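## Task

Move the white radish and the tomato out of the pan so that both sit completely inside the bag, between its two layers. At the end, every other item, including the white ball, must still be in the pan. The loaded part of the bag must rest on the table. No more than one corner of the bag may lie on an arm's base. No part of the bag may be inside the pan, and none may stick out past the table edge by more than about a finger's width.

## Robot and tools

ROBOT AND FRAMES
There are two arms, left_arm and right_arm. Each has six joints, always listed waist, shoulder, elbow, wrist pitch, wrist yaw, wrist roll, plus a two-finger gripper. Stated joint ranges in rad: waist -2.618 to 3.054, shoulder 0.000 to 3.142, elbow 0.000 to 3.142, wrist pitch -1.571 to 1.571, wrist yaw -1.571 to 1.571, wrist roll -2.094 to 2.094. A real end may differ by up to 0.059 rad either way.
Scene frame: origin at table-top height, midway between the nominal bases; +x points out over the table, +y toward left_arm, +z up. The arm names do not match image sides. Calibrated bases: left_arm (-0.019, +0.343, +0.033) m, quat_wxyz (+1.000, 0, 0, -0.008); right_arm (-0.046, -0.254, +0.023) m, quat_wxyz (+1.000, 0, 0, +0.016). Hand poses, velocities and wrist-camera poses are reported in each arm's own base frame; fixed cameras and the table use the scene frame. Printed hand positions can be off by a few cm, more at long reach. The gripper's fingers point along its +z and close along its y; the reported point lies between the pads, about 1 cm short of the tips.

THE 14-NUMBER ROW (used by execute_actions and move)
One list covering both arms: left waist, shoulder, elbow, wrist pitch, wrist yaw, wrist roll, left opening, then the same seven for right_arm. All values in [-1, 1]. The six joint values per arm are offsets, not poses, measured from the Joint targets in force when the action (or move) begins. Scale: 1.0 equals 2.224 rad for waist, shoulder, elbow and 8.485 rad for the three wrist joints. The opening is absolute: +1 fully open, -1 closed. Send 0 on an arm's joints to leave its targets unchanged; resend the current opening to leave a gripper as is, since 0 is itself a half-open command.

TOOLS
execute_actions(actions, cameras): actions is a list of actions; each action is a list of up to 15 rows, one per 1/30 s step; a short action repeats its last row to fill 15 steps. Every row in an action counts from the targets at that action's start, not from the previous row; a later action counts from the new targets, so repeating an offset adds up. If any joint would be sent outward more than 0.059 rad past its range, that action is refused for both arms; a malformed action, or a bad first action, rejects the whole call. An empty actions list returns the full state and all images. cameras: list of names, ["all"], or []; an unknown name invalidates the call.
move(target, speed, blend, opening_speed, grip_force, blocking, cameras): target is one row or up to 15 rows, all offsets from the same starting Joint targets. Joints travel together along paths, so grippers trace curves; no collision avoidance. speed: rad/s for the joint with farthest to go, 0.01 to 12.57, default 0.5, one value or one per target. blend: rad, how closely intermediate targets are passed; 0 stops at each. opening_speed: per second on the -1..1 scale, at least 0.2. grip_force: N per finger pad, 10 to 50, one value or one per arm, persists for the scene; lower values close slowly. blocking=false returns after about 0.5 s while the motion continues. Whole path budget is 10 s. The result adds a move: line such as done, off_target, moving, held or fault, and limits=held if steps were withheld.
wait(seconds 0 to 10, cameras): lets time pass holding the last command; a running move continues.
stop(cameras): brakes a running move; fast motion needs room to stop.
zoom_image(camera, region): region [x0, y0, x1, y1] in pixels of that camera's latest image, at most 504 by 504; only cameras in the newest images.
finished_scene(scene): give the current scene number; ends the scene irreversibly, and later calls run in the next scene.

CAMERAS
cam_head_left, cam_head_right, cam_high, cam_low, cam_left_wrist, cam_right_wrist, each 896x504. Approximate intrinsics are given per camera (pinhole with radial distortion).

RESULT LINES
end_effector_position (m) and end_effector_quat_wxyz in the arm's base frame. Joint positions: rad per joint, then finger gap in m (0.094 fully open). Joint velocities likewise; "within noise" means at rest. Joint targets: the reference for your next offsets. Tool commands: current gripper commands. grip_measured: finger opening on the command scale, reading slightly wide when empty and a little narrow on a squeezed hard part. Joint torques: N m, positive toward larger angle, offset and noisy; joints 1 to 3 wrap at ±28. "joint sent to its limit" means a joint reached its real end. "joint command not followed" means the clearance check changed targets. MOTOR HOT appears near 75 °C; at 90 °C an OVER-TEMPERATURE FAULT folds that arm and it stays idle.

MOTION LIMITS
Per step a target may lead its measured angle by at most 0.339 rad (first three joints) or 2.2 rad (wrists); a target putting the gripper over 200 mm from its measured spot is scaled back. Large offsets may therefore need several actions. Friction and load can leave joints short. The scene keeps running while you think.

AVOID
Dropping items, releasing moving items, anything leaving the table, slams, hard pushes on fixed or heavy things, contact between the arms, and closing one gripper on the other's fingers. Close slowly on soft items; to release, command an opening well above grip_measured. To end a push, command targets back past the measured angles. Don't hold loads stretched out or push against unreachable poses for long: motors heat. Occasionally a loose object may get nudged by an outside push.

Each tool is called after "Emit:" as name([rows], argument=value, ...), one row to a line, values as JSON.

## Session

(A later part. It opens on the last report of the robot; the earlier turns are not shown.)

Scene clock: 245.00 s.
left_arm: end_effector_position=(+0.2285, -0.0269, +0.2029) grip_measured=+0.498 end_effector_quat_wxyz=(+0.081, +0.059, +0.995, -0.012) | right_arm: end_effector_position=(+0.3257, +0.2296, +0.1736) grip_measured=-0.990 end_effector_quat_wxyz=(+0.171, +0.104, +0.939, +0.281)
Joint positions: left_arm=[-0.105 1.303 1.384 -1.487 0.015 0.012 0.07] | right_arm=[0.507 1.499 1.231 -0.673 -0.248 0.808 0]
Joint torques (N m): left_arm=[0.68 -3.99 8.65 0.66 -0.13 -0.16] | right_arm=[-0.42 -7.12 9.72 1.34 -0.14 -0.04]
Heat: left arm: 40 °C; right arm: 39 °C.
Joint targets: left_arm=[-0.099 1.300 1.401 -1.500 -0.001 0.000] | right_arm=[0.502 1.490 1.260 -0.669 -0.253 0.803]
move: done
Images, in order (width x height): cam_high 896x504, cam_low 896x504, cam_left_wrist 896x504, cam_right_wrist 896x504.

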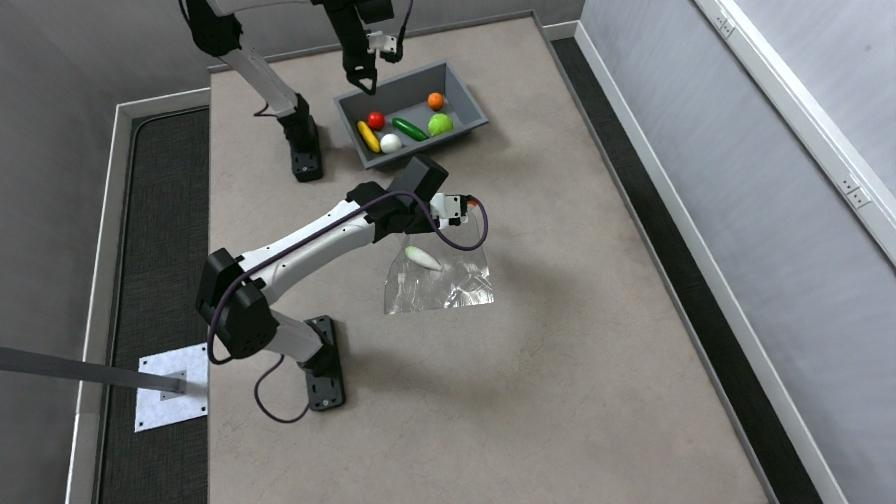

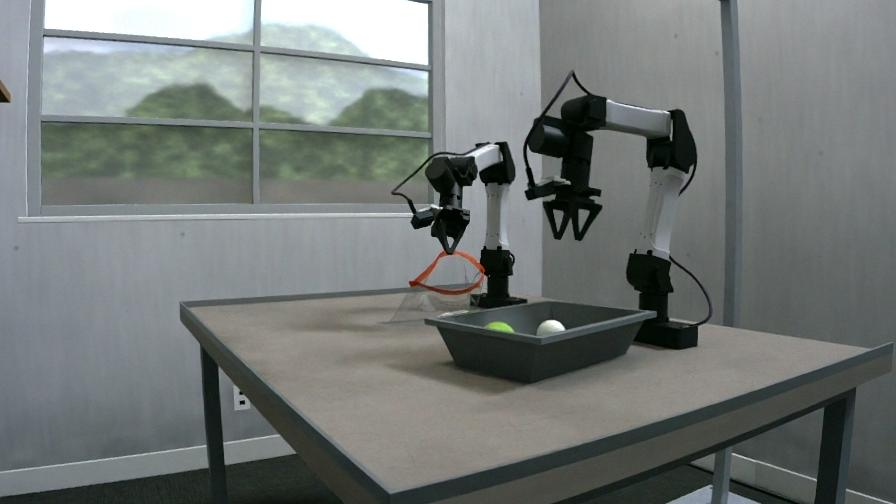

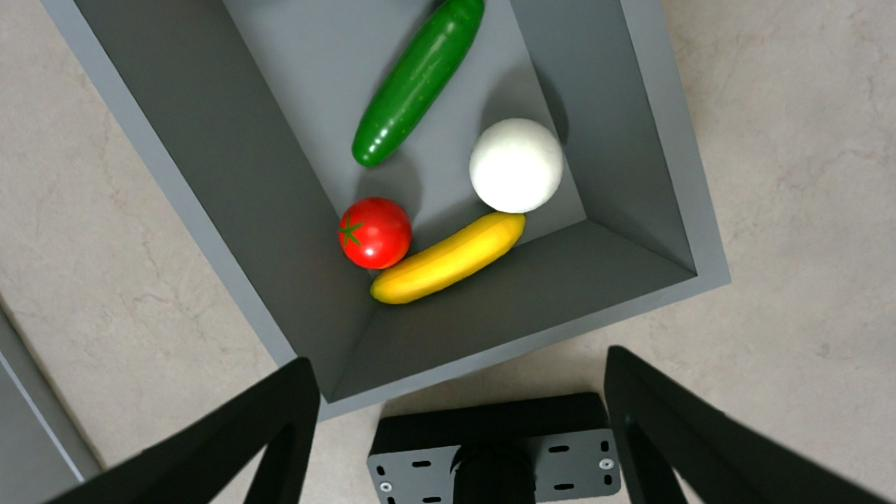

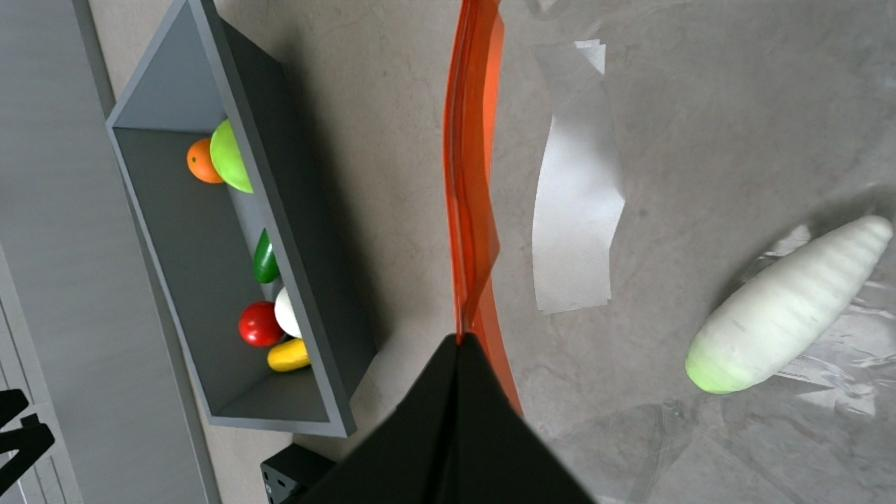

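Emit:
move(target=[0.1201,-0.027,-0.2226,0.0348,-0.0014,-0.0177,0.38,0,0,0,0,0,0,-1], speed=0.8, cameras=["cam_left_wrist"])

Scene clock: 247.77 s.
left_arm: end_effector_position=(+0.1903, +0.0308, +0.0915) grip_measured=+0.382 end_effector_quat_wxyz=(+0.008, -0.149, +0.989, +0.000) | right_arm: end_effector_position=(+0.3257, +0.2296, +0.1736) grip_measured=-0.990 end_effector_quat_wxyz=(+0.171, +0.104, +0.939, +0.281)
Joint positions: left_arm=[0.161 1.254 0.915 -1.216 0.001 -0.138 0.065] | right_arm=[0.507 1.499 1.231 -0.673 -0.248 0.808 0]
Joint torques (N m): left_arm=[0.73 -4.4 6.15 0.58 -0.13 -0.15] | right_arm=[-0.42 -7.1 9.7 1.35 -0.14 -0.04]
Heat: left arm: 39 °C; right arm: 39 °C.
Joint targets: left_arm=[0.168 1.239 0.906 -1.205 -0.012 -0.150] | right_arm=[0.502 1.490 1.260 -0.669 -0.253 0.803]
move: done
Images, in order (width x height): cam_left_wrist 896x504.

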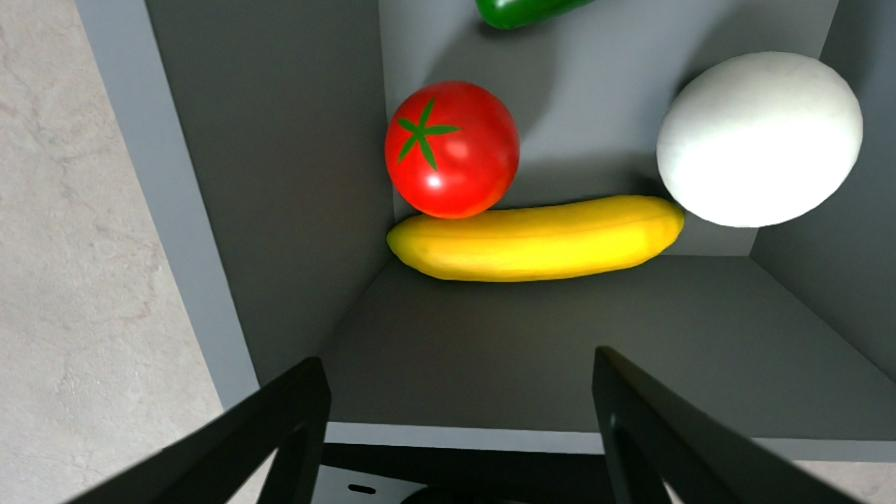

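Emit:
move(target=[0.0022,0.0782,-0.0935,0.0401,0,0,0.38,0,0,0,0,0,0,-1], speed=0.3, cameras=["cam_left_wrist"])

Scene clock: 250.30 s.
left_arm: end_effector_position=(+0.1995, +0.0333, +0.0146) grip_measured=+0.382 end_effector_quat_wxyz=(-0.001, -0.151, +0.988, +0.000) | right_arm: end_effector_position=(+0.3257, +0.2296, +0.1736) grip_measured=-0.990 end_effector_quat_wxyz=(+0.171, +0.104, +0.939, +0.281)
Joint positions: left_arm=[0.166 1.404 0.707 -0.875 0.001 -0.138 0.065] | right_arm=[0.507 1.499 1.231 -0.673 -0.248 0.808 0]
Joint torques (N m): left_arm=[0.7 -3.28 5.39 0.53 -0.12 -0.15] | right_arm=[-0.42 -7.1 9.73 1.34 -0.15 -0.04]
Heat: left arm: 38 °C; right arm: 39 °C.
Joint targets: left_arm=[0.173 1.414 0.698 -0.865 -0.012 -0.150] | right_arm=[0.502 1.490 1.260 -0.669 -0.253 0.803]
move: done
Images, in order (width x height): cam_left_wrist 896x504.

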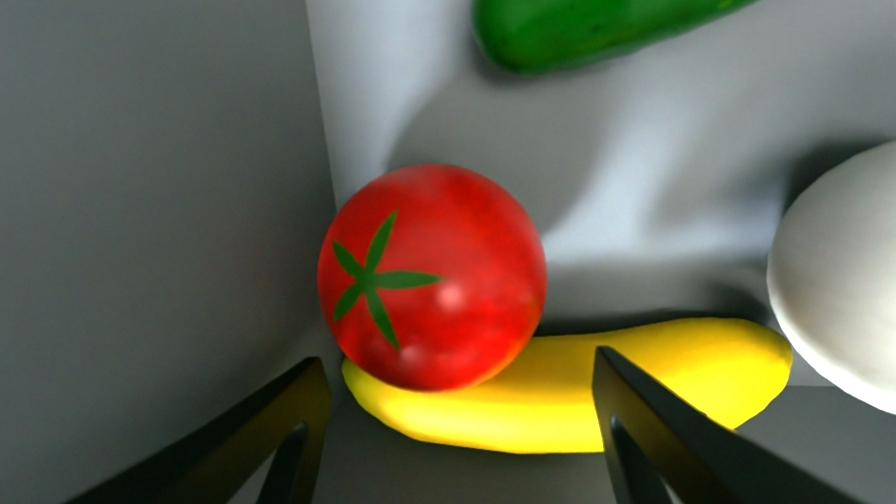

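Emit:
move(target=[0.0157,0.0387,0.0481,-0.0003,0,0.0041,0.38,0,0,0,0,0,0,-1], speed=0.15, cameras=["cam_left_wrist","cam_high"])

Scene clock: 253.40 s.
left_arm: end_effector_position=(+0.2187, +0.0444, +0.0166) grip_measured=+0.382 end_effector_quat_wxyz=(-0.001, -0.164, +0.986, +0.000) | right_arm: end_effector_position=(+0.3257, +0.2296, +0.1736) grip_measured=-0.990 end_effector_quat_wxyz=(+0.171, +0.104, +0.939, +0.281)
Joint positions: left_arm=[0.201 1.486 0.786 -0.873 0.001 -0.128 0.065] | right_arm=[0.507 1.499 1.231 -0.673 -0.248 0.808 0]
Joint torques (N m): left_arm=[0.72 -3.78 8.17 0.47 -0.12 0.1] | right_arm=[-0.42 -7.12 9.72 1.34 -0.15 -0.04]
Heat: left arm: 37 °C; right arm: 38 °C.
Joint targets: left_arm=[0.207 1.499 0.805 -0.867 -0.012 -0.115] | right_arm=[0.502 1.490 1.260 -0.669 -0.253 0.803]
move: done
Images, in order (width x height): cam_high 896x504, cam_left_wrist 896x504.

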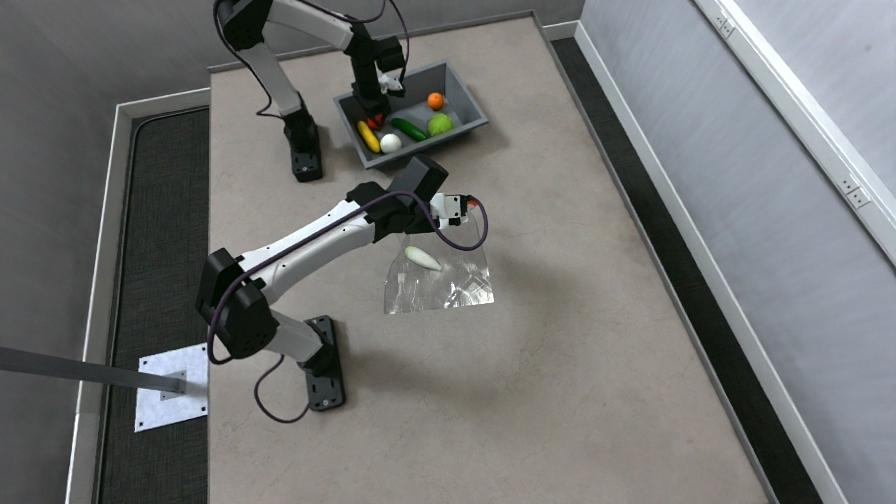

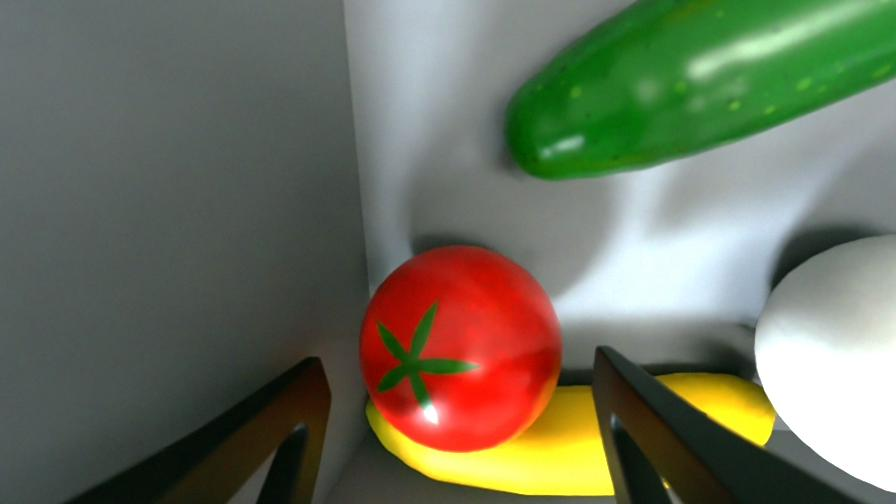

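Emit:
move([
  [0,0.0108,0.009,0.0006,0,0,0.38,0,0,0,0,0,0,-1],
  [0,0.0108,0.009,0.0006,0,0,-0.05,0,0,0,0,0,0,-1],
], speed=0.2, grip_force=[30,50], cameras=["cam_left_wrist"])

Scene clock: 255.90 s.
left_arm: end_effector_position=(+0.2236, +0.0454, +0.0160) grip_measured=-0.047 end_effector_quat_wxyz=(-0.003, -0.163, +0.987, +0.000) | right_arm: end_effector_position=(+0.3257, +0.2296, +0.1736) grip_measured=-0.990 end_effector_quat_wxyz=(+0.171, +0.104, +0.939, +0.281)
Joint positions: left_arm=[0.201 1.51 0.805 -0.872 0.001 -0.128 0.045] | right_arm=[0.507 1.499 1.231 -0.673 -0.248 0.808 0]
Joint torques (N m): left_arm=[0.72 -3.92 8.24 0.5 -0.12 0.08] | right_arm=[-0.43 -7.1 9.72 1.35 -0.14 -0.04]
Heat: left arm: 37 °C; right arm: 38 °C.
Joint targets: left_arm=[0.207 1.523 0.825 -0.862 -0.012 -0.115] | right_arm=[0.502 1.490 1.260 -0.669 -0.253 0.803]
grip_force (N): 30, 50
move: done
Images, in order (width x height): cam_left_wrist 896x504.

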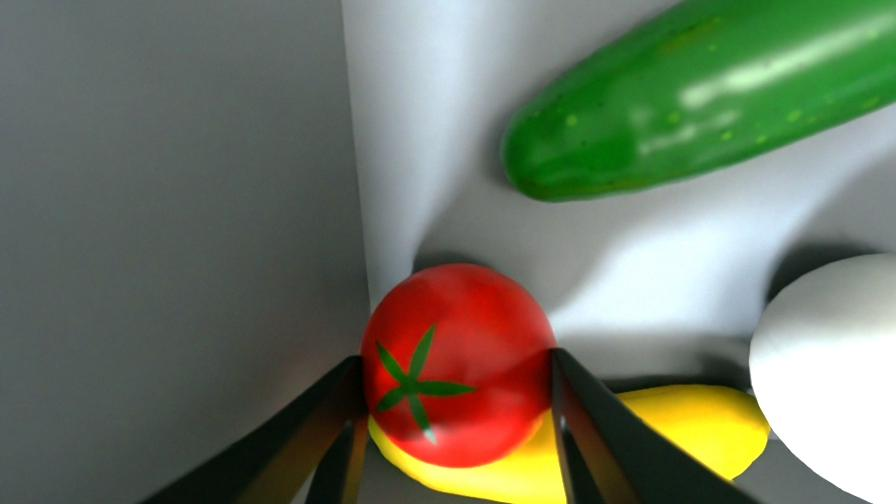

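Emit:
move(target=[0,0,0,0,0,0,-0.25,0,0,0,0,0,0,-1], cameras=["cam_left_wrist"])

Scene clock: 256.90 s.
left_arm: end_effector_position=(+0.2236, +0.0454, +0.0160) grip_measured=-0.156 end_effector_quat_wxyz=(-0.003, -0.163, +0.987, +0.000) | right_arm: end_effector_position=(+0.3257, +0.2296, +0.1736) grip_measured=-0.990 end_effector_quat_wxyz=(+0.171, +0.104, +0.939, +0.281)
Joint positions: left_arm=[0.201 1.51 0.805 -0.872 0.001 -0.128 0.04] | right_arm=[0.507 1.499 1.231 -0.673 -0.248 0.808 0]
Joint torques (N m): left_arm=[0.75 -3.92 8.17 0.51 -0.12 0.08] | right_arm=[-0.42 -7.09 9.72 1.34 -0.14 -0.04]
Heat: left arm: 37 °C; right arm: 38 °C.
Joint targets: left_arm=[0.207 1.523 0.825 -0.862 -0.012 -0.115] | right_arm=[0.502 1.490 1.260 -0.669 -0.253 0.803]
grip_force (N): 30, 50
move: done
Images, in order (width x height): cam_left_wrist 896x504.

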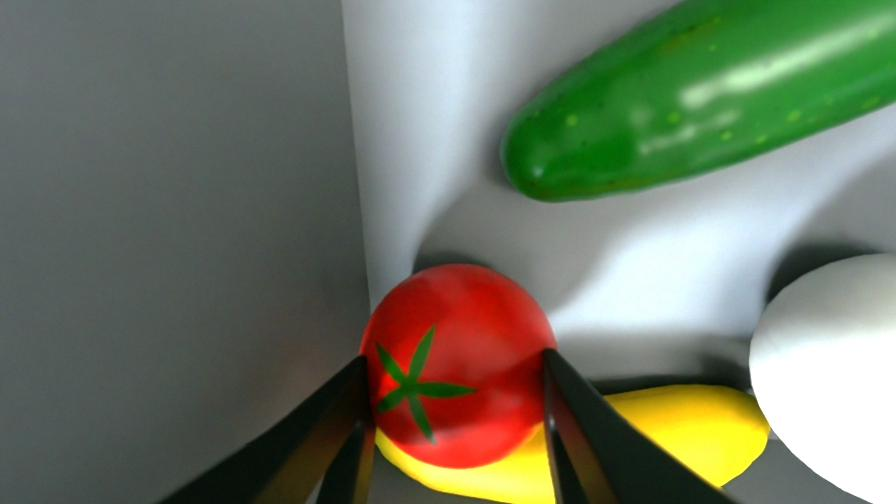

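Emit:
move(target=[0,-0.0576,0.1704,-0.0587,0,0,-0.25,0,0,0,0,0,0,-1], speed=0.4, cameras=["cam_left_wrist","cam_low"])

Scene clock: 259.13 s.
left_arm: end_effector_position=(+0.2250, +0.0457, +0.1305) grip_measured=-0.164 end_effector_quat_wxyz=(+0.000, -0.163, +0.987, +0.000) | right_arm: end_effector_position=(+0.3257, +0.2296, +0.1736) grip_measured=-0.990 end_effector_quat_wxyz=(+0.171, +0.104, +0.939, +0.281)
Joint positions: left_arm=[0.201 1.408 1.186 -1.348 0.001 -0.128 0.039] | right_arm=[0.507 1.499 1.231 -0.673 -0.248 0.808 0]
Joint torques (N m): left_arm=[0.69 -5.63 8.69 0.27 -0.11 0.07] | right_arm=[-0.4 -7.1 9.72 1.34 -0.14 -0.03]
Heat: left arm: 36 °C; right arm: 38 °C.
Joint targets: left_arm=[0.207 1.395 1.204 -1.360 -0.012 -0.115] | right_arm=[0.502 1.490 1.260 -0.669 -0.253 0.803]
grip_force (N): 30, 50
move: done
Images, in order (width x height): cam_low 896x504, cam_left_wrist 896x504.

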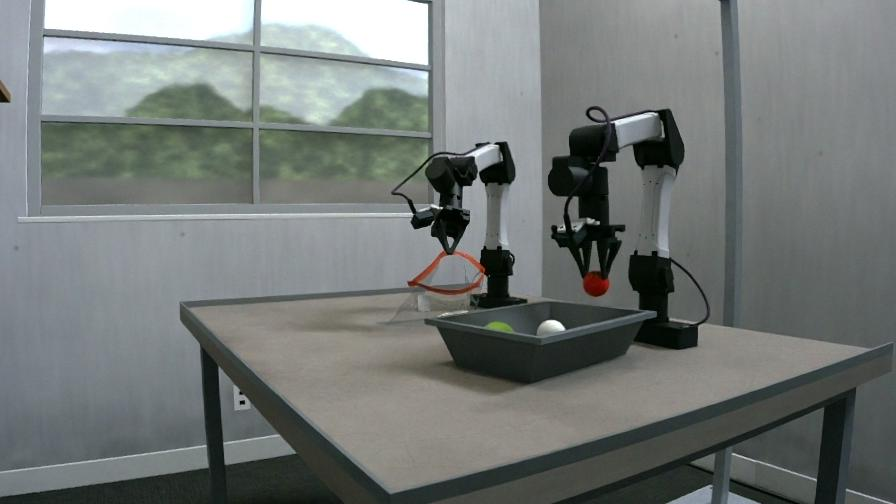

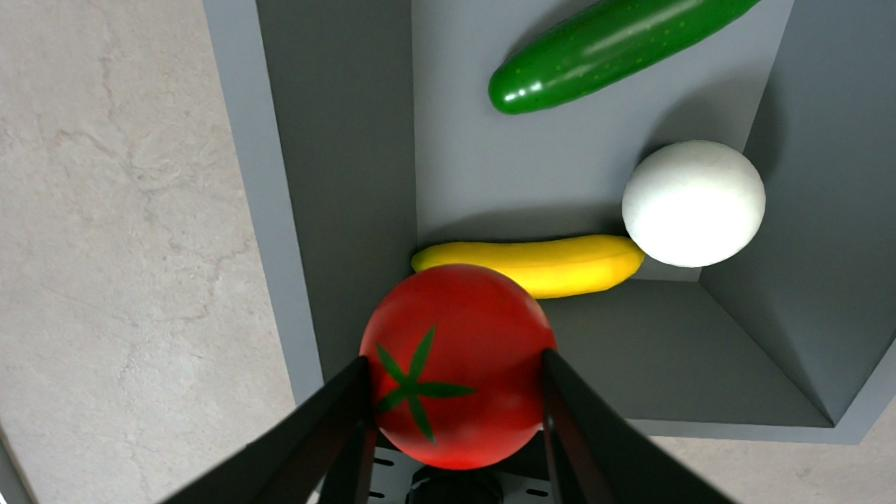

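Emit:
move(target=[-0.2549,0.1416,-0.0153,0.0836,0.0975,0.1385,-0.25,0,0,0,0,0,0,-1], speed=0.5, cameras=["cam_left_wrist","cam_right_wrist","cam_low"])

Emit:
zoom_image(camera="cam_low", region=[370, 180, 570, 330])

Scene clock: 263.30 s.
left_arm: end_effector_position=(+0.3041, -0.2466, +0.1274) grip_measured=-0.164 end_effector_quat_wxyz=(+0.300, +0.642, +0.640, -0.297) | right_arm: end_effector_position=(+0.3257, +0.2296, +0.1736) grip_measured=-0.990 end_effector_quat_wxyz=(+0.171, +0.104, +0.939, +0.281)
Joint positions: left_arm=[-0.357 1.695 1.181 -0.66 0.799 1.047 0.039] | right_arm=[0.507 1.499 1.231 -0.673 -0.248 0.808 0]
Joint torques (N m): left_arm=[0.05 -6.38 6.3 1.26 0.59 0.09] | right_arm=[-0.43 -7.1 9.7 1.34 -0.14 -0.05]
Heat: left arm: 36 °C; right arm: 38 °C.
Joint targets: left_arm=[-0.359 1.710 1.170 -0.651 0.815 1.060] | right_arm=[0.502 1.490 1.260 -0.669 -0.253 0.803]
grip_force (N): 30, 50
move: done
Images, in order (width x height): cam_low 896x504, cam_left_wrist 896x504, cam_right_wrist 896x504.

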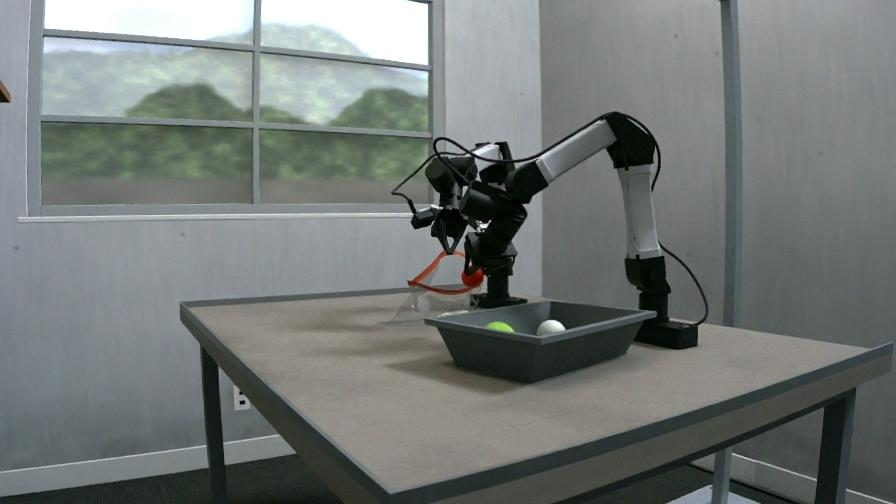

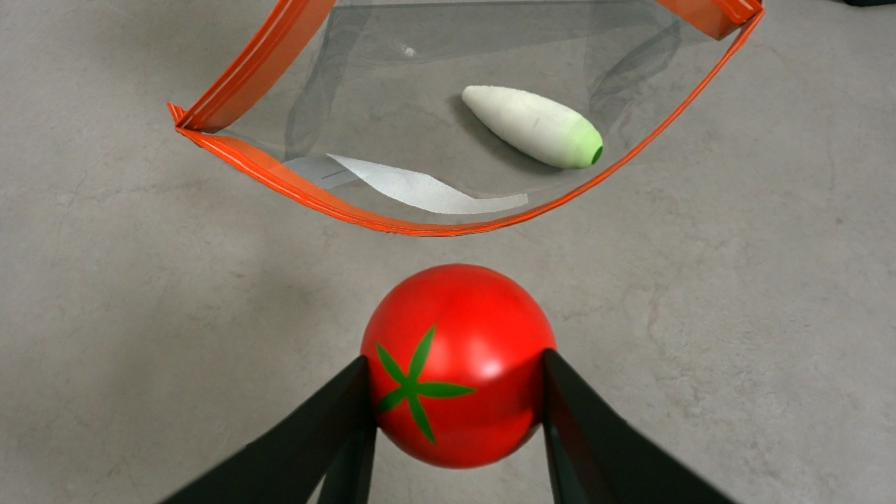

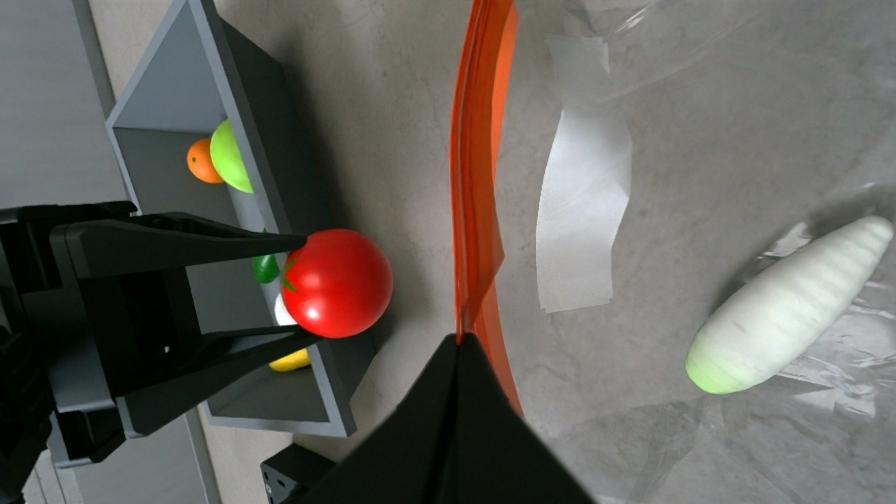

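Scaled by 2.520 from the camera's 896x504 image, which has a finer 1280x720 frame.

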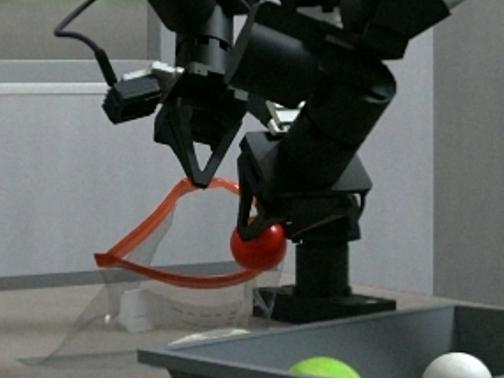

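Emit:
move(target=[-0.08,0.0486,-0.0112,0.0335,-0.0127,-0.0285,-0.25,0,0,0,0,0,0,-1], speed=0.3, cameras=["cam_left_wrist","cam_right_wrist","cam_low"])

Emit:
zoom_image(camera="cam_low", region=[370, 180, 570, 330])

Scene clock: 265.30 s.
left_arm: end_effector_position=(+0.3017, -0.3126, +0.0965) grip_measured=-0.164 end_effector_quat_wxyz=(+0.301, +0.642, +0.638, -0.300) | right_arm: end_effector_position=(+0.3257, +0.2296, +0.1736) grip_measured=-0.990 end_effector_quat_wxyz=(+0.171, +0.104, +0.939, +0.281)
Joint positions: left_arm=[-0.535 1.802 1.156 -0.376 0.724 0.831 0.039] | right_arm=[0.507 1.499 1.231 -0.673 -0.248 0.808 0]
Joint velocities: left_arm=[-0.012 -0.046 0.017 0.007 0.051 -0.007 0] | right_arm=[within noise]
Joint torques (N m): left_arm=[-0.01 -7.25 6.31 1.52 0.22 -0.18] | right_arm=[-0.42 -7.1 9.73 1.34 -0.15 -0.04]
Heat: left arm: 36 °C; right arm: 38 °C.
Joint targets: left_arm=[-0.537 1.819 1.145 -0.367 0.707 0.818] | right_arm=[0.502 1.490 1.260 -0.669 -0.253 0.803]
grip_force (N): 30, 50
move: done
Images, in order (width x height): cam_low 896x504, cam_left_wrist 896x504, cam_right_wrist 896x504.

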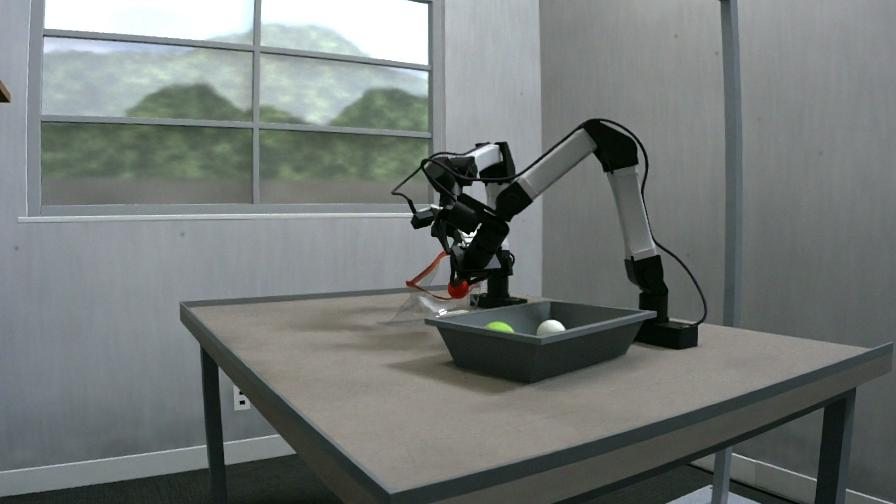

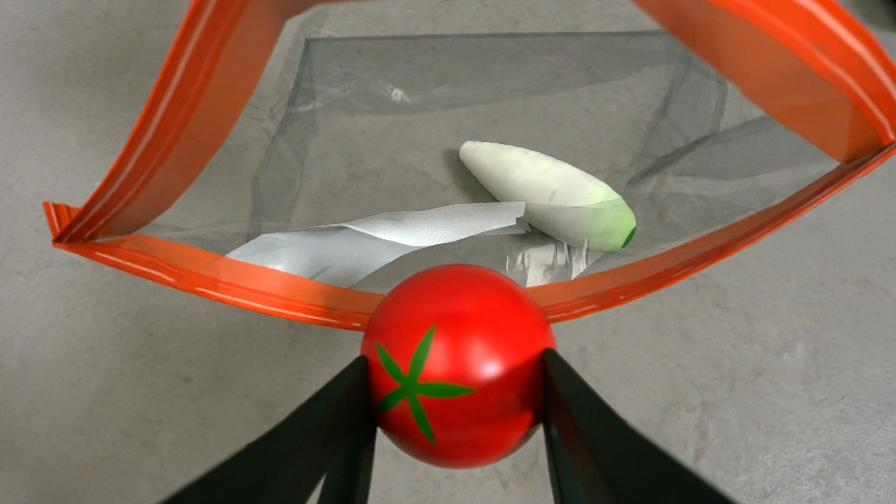

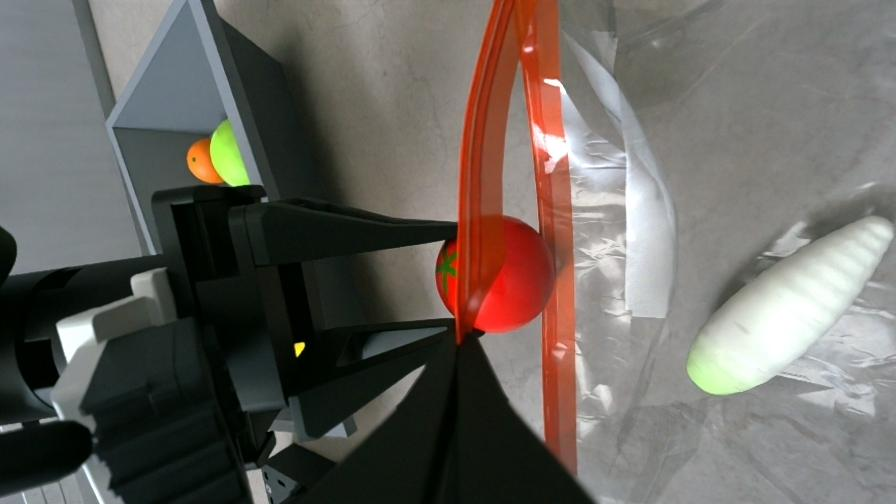

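Scaled by 2.520 from the camera's 896x504 image, which has a finer 1280x720 frame.

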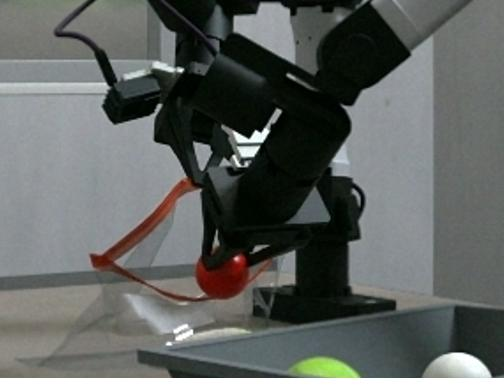

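Emit:
move([
  [0,-0.0468,0.0405,-0.0174,0,0,-0.25,0,0,0,0,0,0,-1],
  [-0.0328,0.0117,0.054,0.0008,-0.0027,-0.011,-0.25,0,0,0,0,0,0,-1],
], speed=0.25, blend=0.01, cameras=["cam_left_wrist","cam_right_wrist","cam_low"])

Emit:
zoom_image(camera="cam_low", region=[370, 180, 570, 330])

Scene clock: 268.00 s.
left_arm: end_effector_position=(+0.3007, -0.3449, +0.1131) grip_measured=-0.164 end_effector_quat_wxyz=(+0.304, +0.638, +0.636, -0.308) | right_arm: end_effector_position=(+0.3257, +0.2296, +0.1736) grip_measured=-0.990 end_effector_quat_wxyz=(+0.171, +0.104, +0.939, +0.281)
Joint positions: left_arm=[-0.606 1.829 1.24 -0.368 0.701 0.738 0.039] | right_arm=[0.507 1.499 1.231 -0.673 -0.248 0.808 0]
Joint torques (N m): left_arm=[-0.14 -7.79 10.07 1.67 0.2 -0.18] | right_arm=[-0.4 -7.09 9.7 1.34 -0.14 -0.04]
Heat: left arm: 36 °C; right arm: 38 °C.
Joint targets: left_arm=[-0.611 1.845 1.265 -0.360 0.684 0.725] | right_arm=[0.502 1.490 1.260 -0.669 -0.253 0.803]
grip_force (N): 30, 50
move: done
Images, in order (width x height): cam_low 896x504, cam_left_wrist 896x504, cam_right_wrist 896x504.

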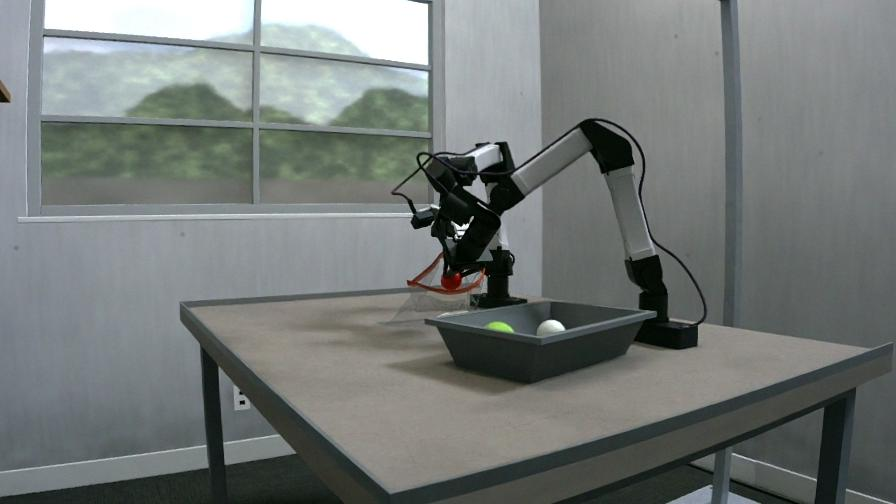

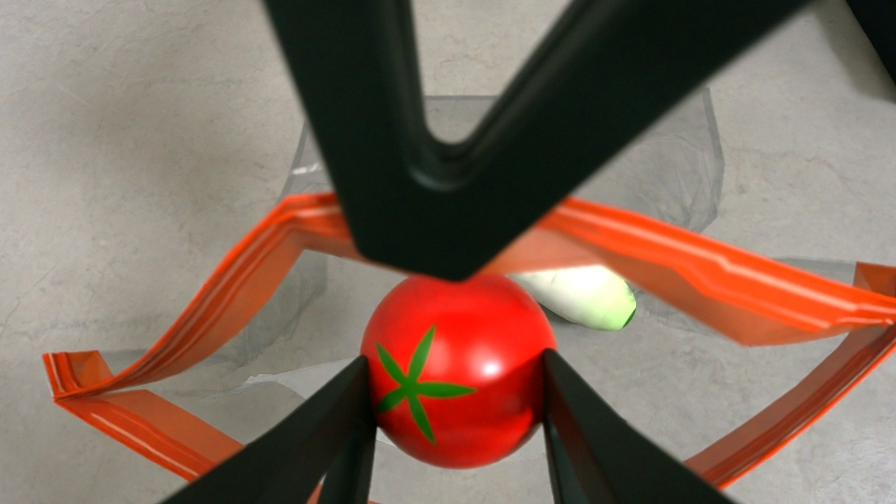

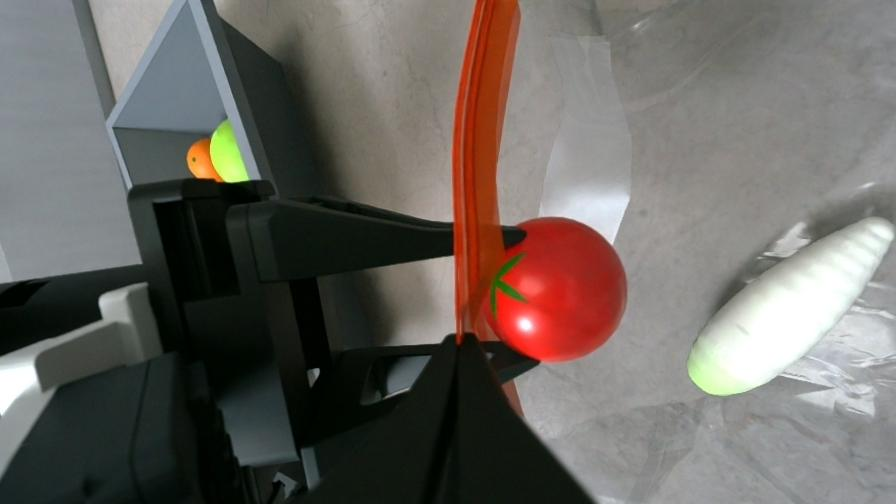

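Scaled by 2.520 from the camera's 896x504 image, which has a finer 1280x720 frame.

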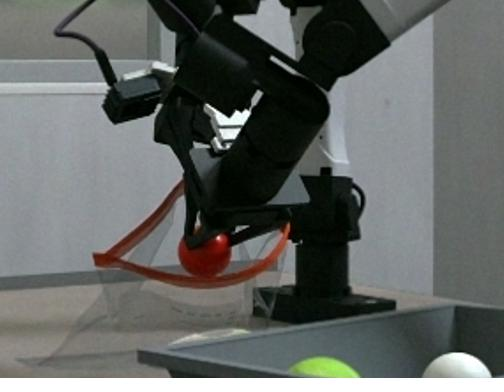

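Emit:
move(target=[0.0126,0.0405,-0.0832,0.0292,0.0048,0.0038,-0.25,0,0,0,0,0,0,-1], speed=0.2, cameras=["cam_left_wrist","cam_right_wrist","cam_low"])

Emit:
zoom_image(camera="cam_low", region=[370, 180, 570, 330])

Scene clock: 270.43 s.
left_arm: end_effector_position=(+0.3029, -0.3386, +0.0546) grip_measured=-0.164 end_effector_quat_wxyz=(+0.312, +0.636, +0.636, -0.307) | right_arm: end_effector_position=(+0.3257, +0.2296, +0.1736) grip_measured=-0.990 end_effector_quat_wxyz=(+0.171, +0.104, +0.939, +0.281)
Joint positions: left_arm=[-0.589 1.918 1.09 -0.12 0.709 0.744 0.039] | right_arm=[0.507 1.499 1.231 -0.673 -0.248 0.808 0]
Joint torques (N m): left_arm=[0.72 -7.88 5.94 1.64 0.52 0.07] | right_arm=[-0.43 -7.1 9.72 1.35 -0.14 -0.04]
Heat: left arm: 36 °C; right arm: 38 °C.
Joint targets: left_arm=[-0.582 1.934 1.080 -0.112 0.725 0.757] | right_arm=[0.502 1.490 1.260 -0.669 -0.253 0.803]
grip_force (N): 30, 50
move: done
Images, in order (width x height): cam_low 896x504, cam_left_wrist 896x504, cam_right_wrist 896x504.

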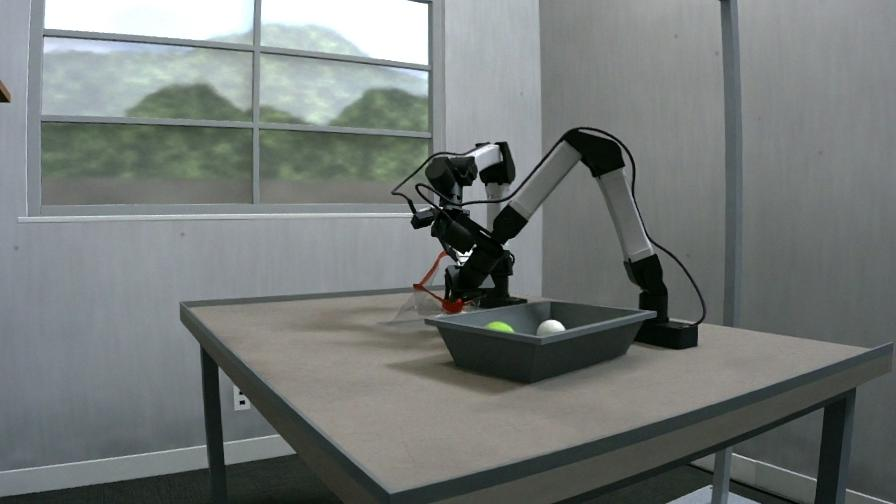

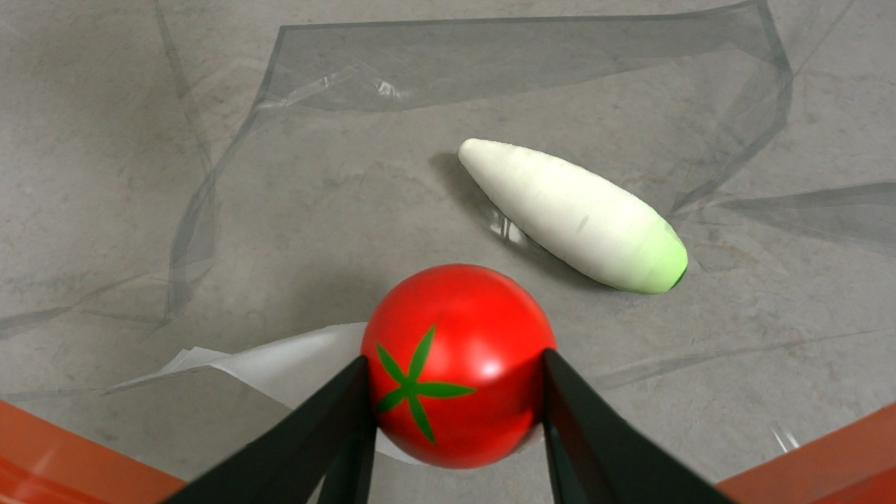

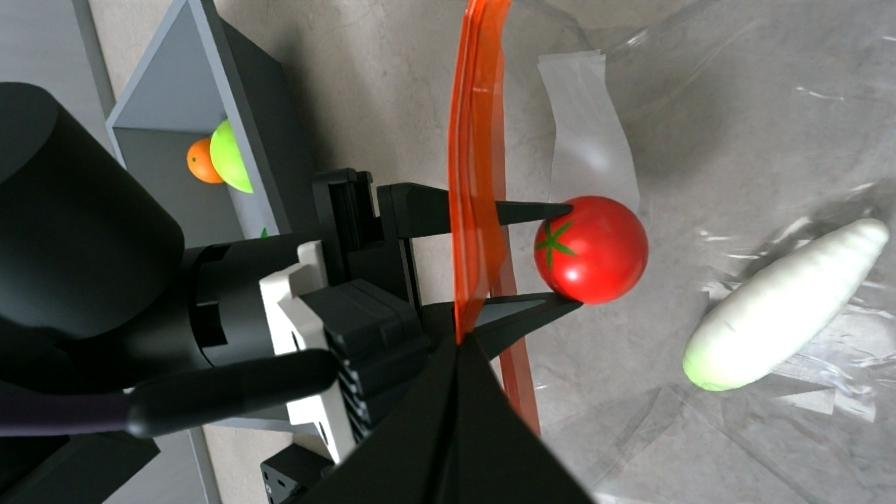

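Scaled by 2.520 from the camera's 896x504 image, which has a finer 1280x720 frame.

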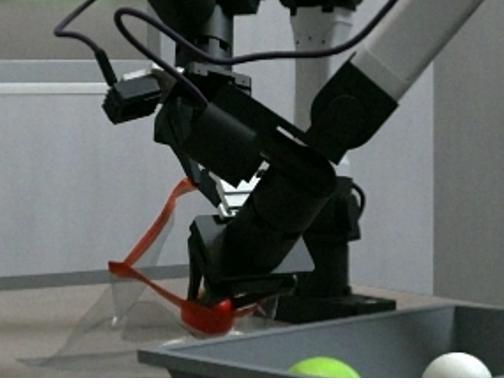

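Emit:
move([
  [0,0.0319,-0.0193,0.0132,0,0,-0.25,0,0,0,0,0,0,-1],
  [0,0.0319,-0.0193,0.0132,0,0,0.1,0,0,0,0,0,0,-1],
], speed=0.2, cameras=["cam_left_wrist","cam_right_wrist","cam_low"])

Emit:
zoom_image(camera="cam_low", region=[370, 180, 570, 330])

Scene clock: 272.47 s.
left_arm: end_effector_position=(+0.3029, -0.3390, +0.0255) grip_measured=+0.098 end_effector_quat_wxyz=(+0.313, +0.636, +0.635, -0.308) | right_arm: end_effector_position=(+0.3257, +0.2296, +0.1736) grip_measured=-0.990 end_effector_quat_wxyz=(+0.171, +0.104, +0.939, +0.281)
Joint positions: left_arm=[-0.589 1.988 1.047 -0.005 0.712 0.744 0.052] | right_arm=[0.507 1.499 1.231 -0.673 -0.248 0.808 0]
Joint torques (N m): left_arm=[0.69 -7.98 5.48 1.63 0.49 0.06] | right_arm=[-0.29 -7.1 9.73 1.35 -0.15 -0.04]
Heat: left arm: 36 °C; right arm: 38 °C.
Joint targets: left_arm=[-0.582 2.005 1.037 0.000 0.725 0.757] | right_arm=[0.502 1.490 1.260 -0.669 -0.253 0.803]
grip_force (N): 30, 50
move: done
Images, in order (width x height): cam_low 896x504, cam_left_wrist 896x504, cam_right_wrist 896x504.

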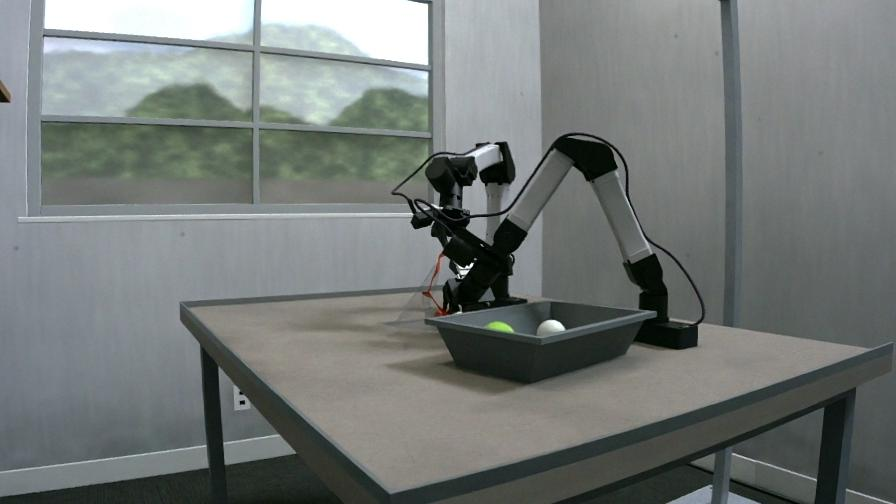

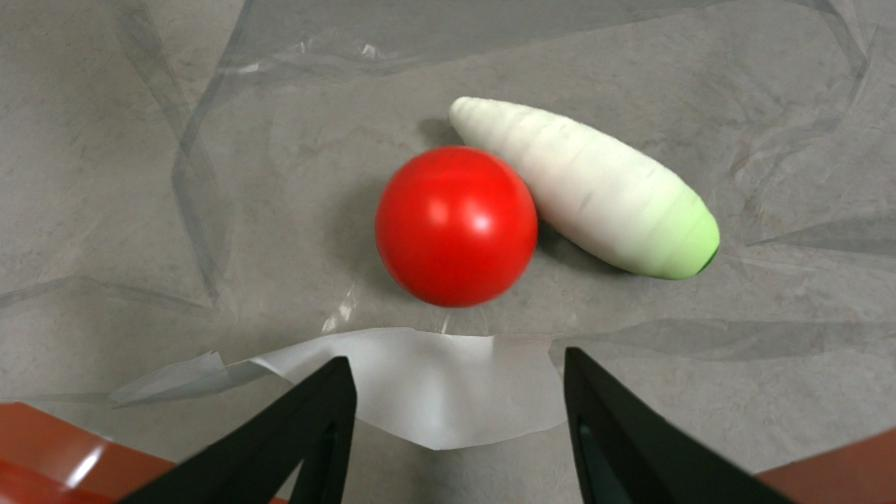

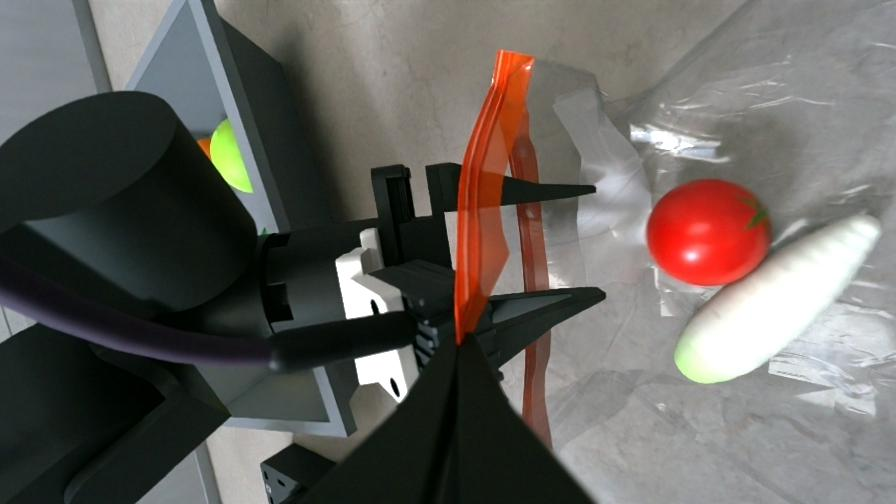

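Scaled by 2.520 from the camera's 896x504 image, which has a finer 1280x720 frame.

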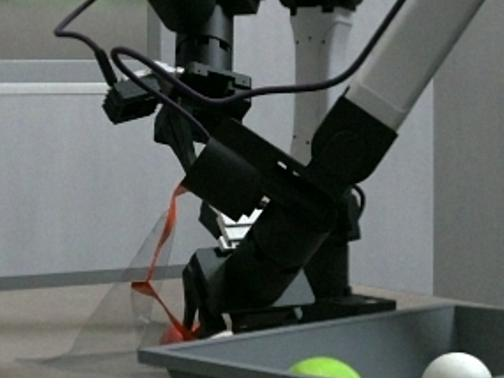

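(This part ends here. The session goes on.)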